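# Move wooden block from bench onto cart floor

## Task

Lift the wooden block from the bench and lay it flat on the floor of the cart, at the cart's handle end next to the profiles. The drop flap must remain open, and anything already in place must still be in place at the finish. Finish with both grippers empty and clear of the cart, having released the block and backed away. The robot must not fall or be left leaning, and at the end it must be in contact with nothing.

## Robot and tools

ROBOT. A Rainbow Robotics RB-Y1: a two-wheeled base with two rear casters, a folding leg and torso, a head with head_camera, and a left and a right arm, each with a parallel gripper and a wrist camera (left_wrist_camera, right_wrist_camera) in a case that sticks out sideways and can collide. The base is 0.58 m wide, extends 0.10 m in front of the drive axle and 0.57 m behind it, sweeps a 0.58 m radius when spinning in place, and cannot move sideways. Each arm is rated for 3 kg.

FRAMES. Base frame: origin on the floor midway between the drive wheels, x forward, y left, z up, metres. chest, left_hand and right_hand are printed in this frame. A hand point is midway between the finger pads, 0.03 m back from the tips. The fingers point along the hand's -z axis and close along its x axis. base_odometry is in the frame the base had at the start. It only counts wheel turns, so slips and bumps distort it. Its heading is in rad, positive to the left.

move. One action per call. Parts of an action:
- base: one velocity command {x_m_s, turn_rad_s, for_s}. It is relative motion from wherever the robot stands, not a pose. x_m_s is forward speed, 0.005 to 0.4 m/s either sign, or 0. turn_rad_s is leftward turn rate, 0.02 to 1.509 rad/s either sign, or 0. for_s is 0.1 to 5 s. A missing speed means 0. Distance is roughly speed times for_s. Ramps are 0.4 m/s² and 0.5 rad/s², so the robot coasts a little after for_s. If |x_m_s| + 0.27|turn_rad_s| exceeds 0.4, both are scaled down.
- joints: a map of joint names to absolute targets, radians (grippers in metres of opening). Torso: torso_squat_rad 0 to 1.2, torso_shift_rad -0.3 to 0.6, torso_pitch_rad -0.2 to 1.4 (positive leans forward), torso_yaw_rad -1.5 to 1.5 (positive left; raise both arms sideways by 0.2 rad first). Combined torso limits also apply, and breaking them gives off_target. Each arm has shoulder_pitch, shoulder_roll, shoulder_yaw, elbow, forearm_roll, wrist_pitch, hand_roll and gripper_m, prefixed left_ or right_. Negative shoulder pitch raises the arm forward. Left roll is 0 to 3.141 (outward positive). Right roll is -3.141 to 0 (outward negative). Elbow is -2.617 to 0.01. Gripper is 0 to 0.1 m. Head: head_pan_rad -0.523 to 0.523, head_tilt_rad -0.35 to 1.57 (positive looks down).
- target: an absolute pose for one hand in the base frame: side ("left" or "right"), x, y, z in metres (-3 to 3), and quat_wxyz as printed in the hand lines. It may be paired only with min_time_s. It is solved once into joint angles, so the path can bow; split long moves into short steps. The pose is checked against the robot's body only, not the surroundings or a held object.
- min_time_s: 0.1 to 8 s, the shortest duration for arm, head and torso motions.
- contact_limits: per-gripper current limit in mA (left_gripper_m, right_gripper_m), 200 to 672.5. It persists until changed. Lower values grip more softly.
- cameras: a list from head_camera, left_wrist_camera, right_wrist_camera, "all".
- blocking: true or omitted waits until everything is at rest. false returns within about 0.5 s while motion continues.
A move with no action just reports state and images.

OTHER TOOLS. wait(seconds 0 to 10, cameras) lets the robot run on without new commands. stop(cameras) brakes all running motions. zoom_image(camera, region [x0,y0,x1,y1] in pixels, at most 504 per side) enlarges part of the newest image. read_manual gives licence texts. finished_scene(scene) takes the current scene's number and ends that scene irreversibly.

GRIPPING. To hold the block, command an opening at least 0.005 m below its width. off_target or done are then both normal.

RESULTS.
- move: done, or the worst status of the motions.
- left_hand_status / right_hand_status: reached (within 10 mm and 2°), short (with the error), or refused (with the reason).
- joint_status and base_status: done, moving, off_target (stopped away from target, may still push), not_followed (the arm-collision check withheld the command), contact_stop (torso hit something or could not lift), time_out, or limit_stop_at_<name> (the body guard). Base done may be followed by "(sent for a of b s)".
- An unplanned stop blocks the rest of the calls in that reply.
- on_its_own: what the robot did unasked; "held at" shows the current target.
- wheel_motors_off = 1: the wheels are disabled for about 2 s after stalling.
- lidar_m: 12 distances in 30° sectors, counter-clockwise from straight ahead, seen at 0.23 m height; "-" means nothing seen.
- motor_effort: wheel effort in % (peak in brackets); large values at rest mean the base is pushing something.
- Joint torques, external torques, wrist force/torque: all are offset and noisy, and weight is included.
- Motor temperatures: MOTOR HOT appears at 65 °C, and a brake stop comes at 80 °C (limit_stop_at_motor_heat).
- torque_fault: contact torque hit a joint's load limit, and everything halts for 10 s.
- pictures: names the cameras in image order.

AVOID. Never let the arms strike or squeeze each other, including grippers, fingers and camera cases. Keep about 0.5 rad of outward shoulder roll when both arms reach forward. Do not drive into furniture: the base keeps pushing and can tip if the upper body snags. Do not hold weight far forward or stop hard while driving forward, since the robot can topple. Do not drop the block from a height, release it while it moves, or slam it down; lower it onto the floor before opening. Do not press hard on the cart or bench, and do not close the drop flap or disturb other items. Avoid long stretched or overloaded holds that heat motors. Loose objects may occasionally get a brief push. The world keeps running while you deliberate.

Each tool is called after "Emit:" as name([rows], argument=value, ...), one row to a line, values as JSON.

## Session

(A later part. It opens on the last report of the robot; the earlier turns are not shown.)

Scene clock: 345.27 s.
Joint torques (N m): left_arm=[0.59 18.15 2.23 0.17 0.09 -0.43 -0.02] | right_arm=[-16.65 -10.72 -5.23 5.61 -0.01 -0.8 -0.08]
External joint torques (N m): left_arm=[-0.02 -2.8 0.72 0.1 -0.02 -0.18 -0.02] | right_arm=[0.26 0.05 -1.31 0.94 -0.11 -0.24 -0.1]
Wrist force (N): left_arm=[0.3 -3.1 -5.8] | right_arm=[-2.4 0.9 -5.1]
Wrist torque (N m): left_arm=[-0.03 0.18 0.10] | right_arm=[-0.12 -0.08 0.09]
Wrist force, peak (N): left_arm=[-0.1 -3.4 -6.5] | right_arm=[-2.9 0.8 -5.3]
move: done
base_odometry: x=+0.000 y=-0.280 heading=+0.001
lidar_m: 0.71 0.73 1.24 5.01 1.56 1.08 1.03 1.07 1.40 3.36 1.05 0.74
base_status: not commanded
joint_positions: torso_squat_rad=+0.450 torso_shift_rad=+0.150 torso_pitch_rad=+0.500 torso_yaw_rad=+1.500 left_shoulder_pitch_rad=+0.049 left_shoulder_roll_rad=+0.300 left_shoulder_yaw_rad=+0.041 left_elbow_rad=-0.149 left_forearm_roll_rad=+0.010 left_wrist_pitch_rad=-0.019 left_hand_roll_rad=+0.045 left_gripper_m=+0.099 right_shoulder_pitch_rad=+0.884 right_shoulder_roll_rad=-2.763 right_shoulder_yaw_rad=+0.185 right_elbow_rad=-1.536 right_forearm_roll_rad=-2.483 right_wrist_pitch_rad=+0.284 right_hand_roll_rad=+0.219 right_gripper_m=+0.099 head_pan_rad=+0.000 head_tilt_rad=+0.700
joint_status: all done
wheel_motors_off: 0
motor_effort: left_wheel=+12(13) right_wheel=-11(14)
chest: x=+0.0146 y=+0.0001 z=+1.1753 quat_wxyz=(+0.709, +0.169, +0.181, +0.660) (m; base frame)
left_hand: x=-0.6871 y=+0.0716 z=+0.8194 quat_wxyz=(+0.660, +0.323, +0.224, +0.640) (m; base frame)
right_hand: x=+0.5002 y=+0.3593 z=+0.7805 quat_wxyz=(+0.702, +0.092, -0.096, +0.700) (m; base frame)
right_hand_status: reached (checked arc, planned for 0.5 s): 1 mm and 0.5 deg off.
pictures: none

Emit:
move(joints={"right_shoulder_pitch_rad": -0.1, "right_shoulder_roll_rad": -1.5, "right_shoulder_yaw_rad": 0.4, "right_elbow_rad": -1.7, "right_forearm_roll_rad": -0.6, "right_wrist_pitch_rad": 0.8, "right_hand_roll_rad": -0.6})

Emit:
move(target={"side": "right", "x": 0.50, "y": 0.38, "z": 0.80, "quat_wxyz": [0.6533, 0.2706, -0.2706, 0.6533]})

Emit:
move(target={"side": "right", "x": 0.50, "y": 0.38, "z": 0.80, "quat_wxyz": [0.6124, 0.3536, -0.3536, 0.6124]})

Scene clock: 350.30 s.
Joint torques (N m): left_arm=[0.24 18.37 2.42 0.21 0.06 -0.56 0.08] | right_arm=[-12.22 -14.22 -8.11 -5.01 0.27 -1 0.27]
External joint torques (N m): left_arm=[-0.36 -2.58 0.91 0.14 -0.05 -0.31 0.07] | right_arm=[-1.33 -0.56 0.88 -0.07 -0.4 -0.03 0.24]
Wrist force (N): left_arm=[0.9 -2.5 -5.5] | right_arm=[-4.2 0.8 -3.6]
Wrist torque (N m): left_arm=[-0.11 0.22 0.09] | right_arm=[-0.14 -0.16 0.06]
Wrist force, peak (N): left_arm=[-0.3 -3.7 -6.5] | right_arm=[-4.6 2.5 -4.6]
move: done
base_odometry: x=+0.000 y=-0.280 heading=+0.001
lidar_m: 0.70 0.71 1.23 5.01 1.54 1.10 1.02 1.07 1.39 3.35 1.05 0.74
base_status: not commanded
joint_positions: torso_squat_rad=+0.450 torso_shift_rad=+0.150 torso_pitch_rad=+0.500 torso_yaw_rad=+1.500 left_shoulder_pitch_rad=+0.049 left_shoulder_roll_rad=+0.300 left_shoulder_yaw_rad=+0.041 left_elbow_rad=-0.149 left_forearm_roll_rad=+0.010 left_wrist_pitch_rad=-0.019 left_hand_roll_rad=+0.045 left_gripper_m=+0.099 right_shoulder_pitch_rad=-0.100 right_shoulder_roll_rad=-1.500 right_shoulder_yaw_rad=+0.400 right_elbow_rad=-1.700 right_forearm_roll_rad=-0.600 right_wrist_pitch_rad=+0.800 right_hand_roll_rad=-0.600 right_gripper_m=+0.099 head_pan_rad=+0.000 head_tilt_rad=+0.700
joint_status: all done
wheel_motors_off: 0
motor_effort: left_wheel=+12(15) right_wheel=-12(13)
chest: x=+0.0146 y=+0.0001 z=+1.1753 quat_wxyz=(+0.709, +0.169, +0.181, +0.660) (m; base frame)
left_hand: x=-0.6871 y=+0.0717 z=+0.8195 quat_wxyz=(+0.660, +0.323, +0.224, +0.640) (m; base frame)
right_hand: x=+0.4600 y=+0.3892 z=+0.7317 quat_wxyz=(+0.727, +0.206, -0.243, +0.609) (m; base frame)
pictures: none

Scene clock: 351.40 s.
Joint torques (N m): left_arm=[0.38 18.35 2.32 0.28 0 -0.52 0.06] | right_arm=[-9.26 -16.7 -11.4 -1.63 0.48 -0.93 0.07]
External joint torques (N m): left_arm=[-0.22 -2.6 0.82 0.21 -0.11 -0.27 0.06] | right_arm=[0.69 0.4 -1.4 -0.39 0.05 0.2 0.04]
Wrist force (N): left_arm=[0.4 -3.0 -5.5] | right_arm=[-5.0 0.6 -3.3]
Wrist torque (N m): left_arm=[-0.01 0.13 0.06] | right_arm=[-0.09 -0.22 0.06]
Wrist force, peak (N): left_arm=[0.3 -3.4 -6.3] | right_arm=[-5.2 1.5 -3.7]
move: done
base_odometry: x=+0.000 y=-0.280 heading=+0.001
lidar_m: 0.71 0.72 1.24 4.99 1.55 1.08 1.02 1.06 1.41 3.36 1.05 0.74
base_status: not commanded
joint_positions: torso_squat_rad=+0.450 torso_shift_rad=+0.150 torso_pitch_rad=+0.500 torso_yaw_rad=+1.500 left_shoulder_pitch_rad=+0.049 left_shoulder_roll_rad=+0.300 left_shoulder_yaw_rad=+0.041 left_elbow_rad=-0.149 left_forearm_roll_rad=+0.010 left_wrist_pitch_rad=-0.019 left_hand_roll_rad=+0.045 left_gripper_m=+0.099 right_shoulder_pitch_rad=+0.146 right_shoulder_roll_rad=-1.951 right_shoulder_yaw_rad=+0.355 right_elbow_rad=-1.756 right_forearm_roll_rad=-0.860 right_wrist_pitch_rad=+0.340 right_hand_roll_rad=-0.601 right_gripper_m=+0.099 head_pan_rad=+0.000 head_tilt_rad=+0.700
joint_status: all done
wheel_motors_off: 0
motor_effort: left_wheel=+11(14) right_wheel=-11(13)
chest: x=+0.0146 y=+0.0001 z=+1.1753 quat_wxyz=(+0.709, +0.169, +0.181, +0.660) (m; base frame)
left_hand: x=-0.6871 y=+0.0717 z=+0.8194 quat_wxyz=(+0.660, +0.323, +0.224, +0.640) (m; base frame)
right_hand: x=+0.4999 y=+0.3799 z=+0.8000 quat_wxyz=(+0.653, +0.270, -0.269, +0.654) (m; base frame)
right_hand_status: reached (checked arc, planned for 0.8 s): 0 mm and 0.2 deg off.
pictures: none

Scene clock: 352.87 s.
Joint torques (N m): left_arm=[0.26 18.19 2.25 0.01 0.11 -0.41 -0.04] | right_arm=[-10.44 -16.23 -8.45 -0.89 0.63 -1.1 -0.2]
External joint torques (N m): left_arm=[-0.34 -2.76 0.75 -0.06 0 -0.17 -0.04] | right_arm=[-1.69 0.5 0.53 0.2 0.2 0.22 -0.25]
Wrist force (N): left_arm=[-0.1 -3.6 -5.7] | right_arm=[-6.7 1.1 -1.9]
Wrist torque (N m): left_arm=[0.08 0.10 0.09] | right_arm=[-0.16 -0.36 -0.10]
Wrist force, peak (N): left_arm=[0.3 -3.0 -6.2] | right_arm=[-7.4 1.0 -1.5]
move: done
base_odometry: x=+0.000 y=-0.280 heading=+0.001
lidar_m: 0.70 0.72 1.25 5.02 1.54 1.08 1.02 1.07 1.43 3.37 1.04 0.74
base_status: not commanded
joint_positions: torso_squat_rad=+0.450 torso_shift_rad=+0.150 torso_pitch_rad=+0.500 torso_yaw_rad=+1.500 left_shoulder_pitch_rad=+0.049 left_shoulder_roll_rad=+0.300 left_shoulder_yaw_rad=+0.041 left_elbow_rad=-0.149 left_forearm_roll_rad=+0.010 left_wrist_pitch_rad=-0.019 left_hand_roll_rad=+0.045 left_gripper_m=+0.099 right_shoulder_pitch_rad=-0.225 right_shoulder_roll_rad=-1.947 right_shoulder_yaw_rad=+0.933 right_elbow_rad=-1.717 right_forearm_roll_rad=-2.092 right_wrist_pitch_rad=-0.255 right_hand_roll_rad=+0.681 right_gripper_m=+0.099 head_pan_rad=+0.000 head_tilt_rad=+0.700
joint_status: all done
wheel_motors_off: 0
motor_effort: left_wheel=+11(12) right_wheel=-11(14)
chest: x=+0.0146 y=+0.0001 z=+1.1753 quat_wxyz=(+0.709, +0.169, +0.181, +0.660) (m; base frame)
left_hand: x=-0.6871 y=+0.0717 z=+0.8195 quat_wxyz=(+0.660, +0.323, +0.224, +0.640) (m; base frame)
right_hand: x=+0.5001 y=+0.3797 z=+0.7996 quat_wxyz=(+0.609, +0.361, -0.351, +0.613) (m; base frame)
right_hand_status: reached (checked arc, planned for 1.2 s): 1 mm and 1.0 deg off.
pictures: none

Emit:
move(joints={"torso_squat_rad": 1.1})

Emit:
move(target={"side": "right", "x": 0.50, "y": 0.33, "z": 0.44, "quat_wxyz": [0.5963, 0.3799, -0.3799, 0.5963]})

Emit:
move(target={"side": "right", "x": 0.50, "y": 0.29, "z": 0.40, "quat_wxyz": [0.5417, 0.4545, -0.4545, 0.5417]})

Emit:
move(target={"side": "right", "x": 0.50, "y": 0.25, "z": 0.39, "quat_wxyz": [0.5417, 0.4545, -0.4545, 0.5417]})

Scene clock: 360.13 s.
Joint torques (N m): left_arm=[0.41 18.26 2.4 0.19 0.02 -0.4 0] | right_arm=[-10.34 -16.69 -8.61 -1 0.46 -1.36 -0.33]
External joint torques (N m): left_arm=[-0.19 -2.69 0.89 0.11 -0.09 -0.15 -0.01] | right_arm=[-1.59 0.04 0.37 0.09 0.03 -0.04 -0.37]
Wrist force (N): left_arm=[-0.1 -3.1 -5.4] | right_arm=[-5.8 1.2 -1.4]
Wrist torque (N m): left_arm=[0.01 0.13 0.07] | right_arm=[-0.18 -0.27 -0.13]
Wrist force, peak (N): left_arm=[0.3 -3.4 -6.5] | right_arm=[-6.9 1.2 -1.6]
move: done
base_odometry: x=+0.000 y=-0.280 heading=+0.001
lidar_m: 0.70 0.73 1.25 5.01 1.55 1.08 1.02 1.07 1.40 3.34 1.07 0.74
base_status: not commanded
joint_positions: torso_squat_rad=+1.100 torso_shift_rad=+0.150 torso_pitch_rad=+0.500 torso_yaw_rad=+1.500 left_shoulder_pitch_rad=+0.049 left_shoulder_roll_rad=+0.300 left_shoulder_yaw_rad=+0.041 left_elbow_rad=-0.149 left_forearm_roll_rad=+0.010 left_wrist_pitch_rad=-0.019 left_hand_roll_rad=+0.045 left_gripper_m=+0.099 right_shoulder_pitch_rad=-0.225 right_shoulder_roll_rad=-1.947 right_shoulder_yaw_rad=+0.933 right_elbow_rad=-1.717 right_forearm_roll_rad=-2.092 right_wrist_pitch_rad=-0.255 right_hand_roll_rad=+0.681 right_gripper_m=+0.099 head_pan_rad=+0.000 head_tilt_rad=+0.700
joint_status: all done
wheel_motors_off: 0
motor_effort: left_wheel=+12(12) right_wheel=-11(13)
chest: x=-0.0322 y=+0.0001 z=+0.8660 quat_wxyz=(+0.709, +0.169, +0.181, +0.660) (m; base frame)
left_hand: x=-0.7338 y=+0.0716 z=+0.5101 quat_wxyz=(+0.660, +0.323, +0.224, +0.640) (m; base frame)
right_hand: x=+0.4533 y=+0.3796 z=+0.4904 quat_wxyz=(+0.609, +0.361, -0.351, +0.613) (m; base frame)
pictures: none

Scene clock: 361.37 s.
Joint torques (N m): left_arm=[0.45 18.31 2.47 0.2 0.05 -0.43 0.01] | right_arm=[-7.14 -18.45 -7.24 0.68 -0.31 -1.73 0.32]
External joint torques (N m): left_arm=[-0.16 -2.63 0.97 0.13 -0.06 -0.19 0.01] | right_arm=[-0.05 0.06 -0.15 0.35 -0.43 0.01 0.27]
Wrist force (N): left_arm=[-0.9 -2.8 -5.5] | right_arm=[-6.2 1.2 -0.9]
Wrist torque (N m): left_arm=[-0.05 0.05 0.08] | right_arm=[-0.21 -0.34 0.03]
Wrist force, peak (N): left_arm=[0.2 -3.4 -6.2] | right_arm=[-7.8 1.6 -0.3]
move: done
base_odometry: x=+0.000 y=-0.280 heading=+0.001
lidar_m: 0.69 0.73 1.24 5.01 1.55 1.08 1.01 1.07 1.41 3.36 1.05 0.74
base_status: not commanded
joint_positions: torso_squat_rad=+1.100 torso_shift_rad=+0.150 torso_pitch_rad=+0.500 torso_yaw_rad=+1.500 left_shoulder_pitch_rad=+0.049 left_shoulder_roll_rad=+0.300 left_shoulder_yaw_rad=+0.041 left_elbow_rad=-0.149 left_forearm_roll_rad=+0.010 left_wrist_pitch_rad=-0.019 left_hand_roll_rad=+0.045 left_gripper_m=+0.099 right_shoulder_pitch_rad=-0.122 right_shoulder_roll_rad=-1.882 right_shoulder_yaw_rad=+1.072 right_elbow_rad=-1.439 right_forearm_roll_rad=-1.407 right_wrist_pitch_rad=-0.551 right_hand_roll_rad=-0.010 right_gripper_m=+0.099 head_pan_rad=+0.000 head_tilt_rad=+0.700
joint_status: all done
wheel_motors_off: 0
motor_effort: left_wheel=+12(16) right_wheel=-13(15)
chest: x=-0.0321 y=+0.0001 z=+0.8660 quat_wxyz=(+0.709, +0.169, +0.181, +0.660) (m; base frame)
left_hand: x=-0.7338 y=+0.0716 z=+0.5102 quat_wxyz=(+0.660, +0.323, +0.224, +0.640) (m; base frame)
right_hand: x=+0.4997 y=+0.3298 z=+0.4398 quat_wxyz=(+0.597, +0.378, -0.381, +0.596) (m; base frame)
right_hand_status: reached (checked arc, planned for 0.8 s): 0 mm and 0.3 deg off.
pictures: none

Scene clock: 362.53 s.
Joint torques (N m): left_arm=[0.77 18.25 2.55 0.22 -0.05 -0.49 -0.09] | right_arm=[-5.28 -18.09 -4.31 2.13 -0.55 -1.75 -0.06]
External joint torques (N m): left_arm=[0.16 -2.7 1.04 0.14 -0.15 -0.24 -0.1] | right_arm=[0.08 -0.42 0.37 0.76 -0.33 0.09 -0.11]
Wrist force (N): left_arm=[0.5 -3.0 -6.0] | right_arm=[-6.9 0.9 1.1]
Wrist torque (N m): left_arm=[-0.04 0.21 0.07] | right_arm=[-0.16 -0.39 0.04]
Wrist force, peak (N): left_arm=[-0.2 -3.8 -6.0] | right_arm=[-7.9 2.4 1.7]
move: done
base_odometry: x=+0.000 y=-0.280 heading=+0.001
lidar_m: 0.70 0.73 1.25 5.00 1.54 1.08 1.02 1.06 1.40 3.34 1.05 0.75
base_status: not commanded
joint_positions: torso_squat_rad=+1.100 torso_shift_rad=+0.150 torso_pitch_rad=+0.500 torso_yaw_rad=+1.500 left_shoulder_pitch_rad=+0.049 left_shoulder_roll_rad=+0.300 left_shoulder_yaw_rad=+0.041 left_elbow_rad=-0.149 left_forearm_roll_rad=+0.010 left_wrist_pitch_rad=-0.019 left_hand_roll_rad=+0.045 left_gripper_m=+0.099 right_shoulder_pitch_rad=-0.067 right_shoulder_roll_rad=-1.577 right_shoulder_yaw_rad=+1.173 right_elbow_rad=-0.974 right_forearm_roll_rad=-1.224 right_wrist_pitch_rad=-1.051 right_hand_roll_rad=-0.185 right_gripper_m=+0.099 head_pan_rad=+0.000 head_tilt_rad=+0.700
joint_status: all done
wheel_motors_off: 0
motor_effort: left_wheel=+11(13) right_wheel=-13(16)
chest: x=-0.0321 y=+0.0001 z=+0.8660 quat_wxyz=(+0.709, +0.169, +0.181, +0.660) (m; base frame)
left_hand: x=-0.7338 y=+0.0716 z=+0.5102 quat_wxyz=(+0.660, +0.323, +0.224, +0.640) (m; base frame)
right_hand: x=+0.4997 y=+0.2900 z=+0.4000 quat_wxyz=(+0.542, +0.454, -0.454, +0.542) (m; base frame)
right_hand_status: reached (checked arc, planned for 0.8 s): 0 mm and 0.1 deg off.
pictures: none

Scene clock: 363.20 s.
Joint torques (N m): left_arm=[0.57 18.08 2.74 -0.02 0.05 -0.62 0.02] | right_arm=[-4.27 -17.43 -3.43 2.72 -0.5 -1.77 -0.09]
External joint torques (N m): left_arm=[-0.03 -2.87 1.23 -0.09 -0.05 -0.37 0.02] | right_arm=[-0.51 0.32 0.37 0.87 -0.23 0.08 -0.14]
Wrist force (N): left_arm=[0.5 -3.4 -6.2] | right_arm=[-6.4 1.2 0.6]
Wrist torque (N m): left_arm=[0.05 0.20 0.04] | right_arm=[-0.22 -0.31 0.05]
Wrist force, peak (N): left_arm=[-0.6 -2.8 -6.6] | right_arm=[-7.2 1.8 0.9]
move: done
base_odometry: x=+0.000 y=-0.280 heading=+0.001
lidar_m: 0.70 0.72 1.23 5.00 1.56 1.08 1.02 1.06 1.40 3.37 1.06 0.74
base_status: not commanded
joint_positions: torso_squat_rad=+1.100 torso_shift_rad=+0.150 torso_pitch_rad=+0.500 torso_yaw_rad=+1.500 left_shoulder_pitch_rad=+0.049 left_shoulder_roll_rad=+0.300 left_shoulder_yaw_rad=+0.041 left_elbow_rad=-0.149 left_forearm_roll_rad=+0.010 left_wrist_pitch_rad=-0.019 left_hand_roll_rad=+0.045 left_gripper_m=+0.099 right_shoulder_pitch_rad=+0.027 right_shoulder_roll_rad=-1.566 right_shoulder_yaw_rad=+1.195 right_elbow_rad=-0.936 right_forearm_roll_rad=-1.259 right_wrist_pitch_rad=-1.169 right_hand_roll_rad=-0.188 right_gripper_m=+0.099 head_pan_rad=+0.000 head_tilt_rad=+0.700
joint_status: all done
wheel_motors_off: 0
motor_effort: left_wheel=+11(13) right_wheel=-11(13)
chest: x=-0.0321 y=+0.0001 z=+0.8660 quat_wxyz=(+0.709, +0.169, +0.181, +0.660) (m; base frame)
left_hand: x=-0.7338 y=+0.0716 z=+0.5102 quat_wxyz=(+0.660, +0.323, +0.224, +0.640) (m; base frame)
right_hand: x=+0.5000 y=+0.2500 z=+0.3900 quat_wxyz=(+0.542, +0.454, -0.454, +0.542) (m; base frame)
right_hand_status: reached (checked arc, planned for 0.4 s): 0 mm and 0.0 deg off.
pictures: none

Emit:
move(joints={"torso_squat_rad": 0.45, "right_shoulder_pitch_rad": 0.0, "right_shoulder_roll_rad": -0.4, "right_shoulder_yaw_rad": 0.0, "right_elbow_rad": -0.9, "right_forearm_roll_rad": 0.0, "right_wrist_pitch_rad": 0.0, "right_hand_roll_rad": 0.0})

Emit:
move(base={"turn_rad_s": 1.2, "for_s": 1.77}, joints={"torso_pitch_rad": 0.0, "torso_shift_rad": 0.0, "torso_yaw_rad": 0.0})

Emit:
move(base={"x_m_s": 0.4, "for_s": 4.35}, joints={"left_shoulder_roll_rad": 0.15, "head_tilt_rad": 0.6})

Emit:
move(base={"turn_rad_s": -1.2, "for_s": 1.76}, joints={"torso_squat_rad": 0.9}, cameras=["head_camera"])

Scene clock: 371.57 s.
Joint torques (N m): left_arm=[0.39 18.12 2.46 0.14 0.06 -0.56 -0.05] | right_arm=[-8.59 1.81 -0.75 -7.23 -0.14 -1.62 -0.01]
External joint torques (N m): left_arm=[-0.21 -2.83 0.96 0.07 -0.05 -0.31 -0.05] | right_arm=[-0.9 -0.24 -1.6 -0.34 -0.33 -0.14 -0.05]
Wrist force (N): left_arm=[0.1 -3.2 -5.6] | right_arm=[-5.6 0.3 -2.3]
Wrist torque (N m): left_arm=[-0.06 0.11 0.10] | right_arm=[-0.13 -0.26 -0.14]
Wrist force, peak (N): left_arm=[0.6 -3.9 -6.4] | right_arm=[-7.6 1.3 -2.2]
move: done
base_odometry: x=+0.000 y=-0.280 heading=+0.001
lidar_m: 0.70 0.73 1.23 5.00 1.53 1.07 1.02 1.07 1.39 3.35 1.06 0.75
base_status: not commanded
joint_positions: torso_squat_rad=+0.450 torso_shift_rad=+0.150 torso_pitch_rad=+0.500 torso_yaw_rad=+1.500 left_shoulder_pitch_rad=+0.049 left_shoulder_roll_rad=+0.300 left_shoulder_yaw_rad=+0.041 left_elbow_rad=-0.149 left_forearm_roll_rad=+0.010 left_wrist_pitch_rad=-0.019 left_hand_roll_rad=+0.045 left_gripper_m=+0.099 right_shoulder_pitch_rad=+0.000 right_shoulder_roll_rad=-0.400 right_shoulder_yaw_rad=+0.000 right_elbow_rad=-0.900 right_forearm_roll_rad=+0.000 right_wrist_pitch_rad=+0.000 right_hand_roll_rad=+0.000 right_gripper_m=+0.099 head_pan_rad=+0.000 head_tilt_rad=+0.700
joint_status: all done
wheel_motors_off: 0
motor_effort: left_wheel=+13(13) right_wheel=-11(14)
chest: x=+0.0147 y=+0.0001 z=+1.1752 quat_wxyz=(+0.709, +0.169, +0.181, +0.660) (m; base frame)
left_hand: x=-0.6871 y=+0.0716 z=+0.8195 quat_wxyz=(+0.660, +0.323, +0.224, +0.640) (m; base frame)
right_hand: x=+0.2089 y=+0.3596 z=+0.5273 quat_wxyz=(+0.676, +0.319, -0.275, +0.605) (m; base frame)
pictures: none

Scene clock: 375.43 s.
Joint torques (N m): left_arm=[-0.76 7.31 1.48 -0.06 0.02 -0.58 -0.07] | right_arm=[-8.72 -10.4 -4.01 -6.98 -0.26 -1.4 0.06]
External joint torques (N m): left_arm=[-0.21 -1.49 0.86 0.02 -0.02 -0.21 -0.07] | right_arm=[-0.58 -0.13 -0.6 -0.37 -0.41 0.01 0.02]
Wrist force (N): left_arm=[-0.2 0.3 -7.3] | right_arm=[-4.4 3.5 -2.1]
Wrist torque (N m): left_arm=[-0.24 0.12 0.14] | right_arm=[-0.30 -0.15 -0.14]
Wrist force, peak (N): left_arm=[0.3 -1.6 -7.9] | right_arm=[-5.6 3.8 -2.6]
move: done
base_odometry: x=+0.000 y=-0.280 heading=+1.561
lidar_m: 5.00 1.55 1.09 1.01 1.03 1.38 3.33 1.07 0.75 0.71 0.73 1.23
base_status: done (sent for 1.77 of 1.77 s)
joint_positions: torso_squat_rad=+0.450 torso_shift_rad=+0.000 torso_pitch_rad=+0.000 torso_yaw_rad=+0.000 left_shoulder_pitch_rad=+0.049 left_shoulder_roll_rad=+0.300 left_shoulder_yaw_rad=+0.041 left_elbow_rad=-0.149 left_forearm_roll_rad=+0.010 left_wrist_pitch_rad=-0.019 left_hand_roll_rad=+0.045 left_gripper_m=+0.099 right_shoulder_pitch_rad=+0.000 right_shoulder_roll_rad=-0.400 right_shoulder_yaw_rad=+0.000 right_elbow_rad=-0.900 right_forearm_roll_rad=+0.000 right_wrist_pitch_rad=+0.000 right_hand_roll_rad=+0.000 right_gripper_m=+0.099 head_pan_rad=+0.000 head_tilt_rad=+0.700
joint_status: all done
wheel_motors_off: 0
motor_effort: left_wheel=+7(41) right_wheel=+18(43)
chest: x=-0.2280 y=+0.0001 z=+1.2202 quat_wxyz=(+1.000, +0.000, +0.000, +0.000) (m; base frame)
left_hand: x=-0.1881 y=+0.4491 z=+0.5715 quat_wxyz=(+0.986, +0.150, -0.066, +0.039) (m; base frame)
right_hand: x=+0.1648 y=-0.4547 z=+0.7451 quat_wxyz=(+0.883, -0.179, -0.426, +0.086) (m; base frame)
pictures: none

Scene clock: 381.13 s.
Joint torques (N m): left_arm=[-0.45 3.67 0.85 0.02 0.01 -0.62 0.11] | right_arm=[-8.44 -10.08 -3.78 -7.19 -0.26 -1.41 0.15]
External joint torques (N m): left_arm=[0.13 -0.9 0.53 0.05 -0.01 -0.26 0.12] | right_arm=[-0.31 0.19 -0.36 -0.59 -0.41 -0.01 0.12]
Wrist force (N): left_arm=[-0.4 0.7 -7.5] | right_arm=[-5.1 3.3 -2.5]
Wrist torque (N m): left_arm=[-0.30 0.09 0.10] | right_arm=[-0.30 -0.25 -0.15]
Wrist force, peak (N): left_arm=[-0.7 -1.4 -8.1] | right_arm=[-5.5 4.0 -2.3]
move: done
base_odometry: x=+0.015 y=+1.467 heading=+1.563
lidar_m: 4.16 1.69 1.18 1.11 1.14 1.51 3.67 1.47 1.22 0.86 1.47 1.90
base_status: done (sent for 4.37 of 4.37 s)
joint_positions: torso_squat_rad=+0.450 torso_shift_rad=+0.000 torso_pitch_rad=+0.000 torso_yaw_rad=+0.000 left_shoulder_pitch_rad=+0.049 left_shoulder_roll_rad=+0.150 left_shoulder_yaw_rad=+0.041 left_elbow_rad=-0.149 left_forearm_roll_rad=+0.010 left_wrist_pitch_rad=-0.019 left_hand_roll_rad=+0.045 left_gripper_m=+0.099 right_shoulder_pitch_rad=+0.000 right_shoulder_roll_rad=-0.400 right_shoulder_yaw_rad=+0.000 right_elbow_rad=-0.900 right_forearm_roll_rad=+0.000 right_wrist_pitch_rad=+0.000 right_hand_roll_rad=+0.000 right_gripper_m=+0.099 head_pan_rad=+0.000 head_tilt_rad=+0.600
joint_status: all done
wheel_motors_off: 0
motor_effort: left_wheel=+16(49) right_wheel=-13(51)
chest: x=-0.2279 y=+0.0001 z=+1.2202 quat_wxyz=(+1.000, +0.000, +0.000, +0.000) (m; base frame)
left_hand: x=-0.1874 y=+0.3379 z=+0.5455 quat_wxyz=(+0.994, +0.076, -0.064, +0.048) (m; base frame)
right_hand: x=+0.1648 y=-0.4546 z=+0.7451 quat_wxyz=(+0.883, -0.179, -0.426, +0.086) (m; base frame)
pictures: none

Scene clock: 385.00 s.
Joint torques (N m): left_arm=[-0.8 3.12 0.79 -0.07 0 -0.68 -0.06] | right_arm=[-8.45 -10.12 -3.93 -7.3 -0.32 -1.36 0.08]
External joint torques (N m): left_arm=[-0.22 -1.44 0.47 -0.03 -0.02 -0.32 -0.06] | right_arm=[-0.31 0.15 -0.52 -0.7 -0.47 0.04 0.05]
Wrist force (N): left_arm=[-0.2 0.7 -7.6] | right_arm=[-4.8 4.1 -2.2]
Wrist torque (N m): left_arm=[-0.27 0.15 0.11] | right_arm=[-0.37 -0.17 -0.15]
Wrist force, peak (N): left_arm=[0.0 0.5 -8.5] | right_arm=[-5.2 4.4 -2.9]
move: done
base_odometry: x=+0.015 y=+1.466 heading=+0.003
lidar_m: 0.83 1.46 1.90 4.15 1.69 1.19 1.12 1.16 1.52 3.64 1.38 1.21
base_status: done (sent for 1.77 of 1.77 s)
joint_positions: torso_squat_rad=+0.900 torso_shift_rad=+0.000 torso_pitch_rad=+0.000 torso_yaw_rad=+0.000 left_shoulder_pitch_rad=+0.049 left_shoulder_roll_rad=+0.150 left_shoulder_yaw_rad=+0.041 left_elbow_rad=-0.149 left_forearm_roll_rad=+0.010 left_wrist_pitch_rad=-0.019 left_hand_roll_rad=+0.045 left_gripper_m=+0.099 right_shoulder_pitch_rad=+0.000 right_shoulder_roll_rad=-0.400 right_shoulder_yaw_rad=+0.000 right_elbow_rad=-0.900 right_forearm_roll_rad=+0.000 right_wrist_pitch_rad=+0.000 right_hand_roll_rad=+0.000 right_gripper_m=+0.099 head_pan_rad=+0.000 head_tilt_rad=+0.600
joint_status: all done
wheel_motors_off: 0
motor_effort: left_wheel=+21(42) right_wheel=+3(49)
chest: x=-0.2281 y=+0.0001 z=+1.0250 quat_wxyz=(+1.000, +0.000, +0.000, +0.000) (m; base frame)
left_hand: x=-0.1874 y=+0.3380 z=+0.3503 quat_wxyz=(+0.994, +0.076, -0.064, +0.048) (m; base frame)
right_hand: x=+0.1648 y=-0.4547 z=+0.5499 quat_wxyz=(+0.882, -0.179, -0.426, +0.086) (m; base frame)
pictures: head_camera
camera_calibration:
head_camera: T_world_to_cam=[[0.00179763, -0.999502, -0.0315178, 0.0380998], [-0.5165, 0.0260603, -0.855891, 0.99371], [0.856285, 0.0178175, -0.516196, 0.754049], [0, 0, 0, 1]] pos_world=[-0.132498, -0.00125082, 1.24094]

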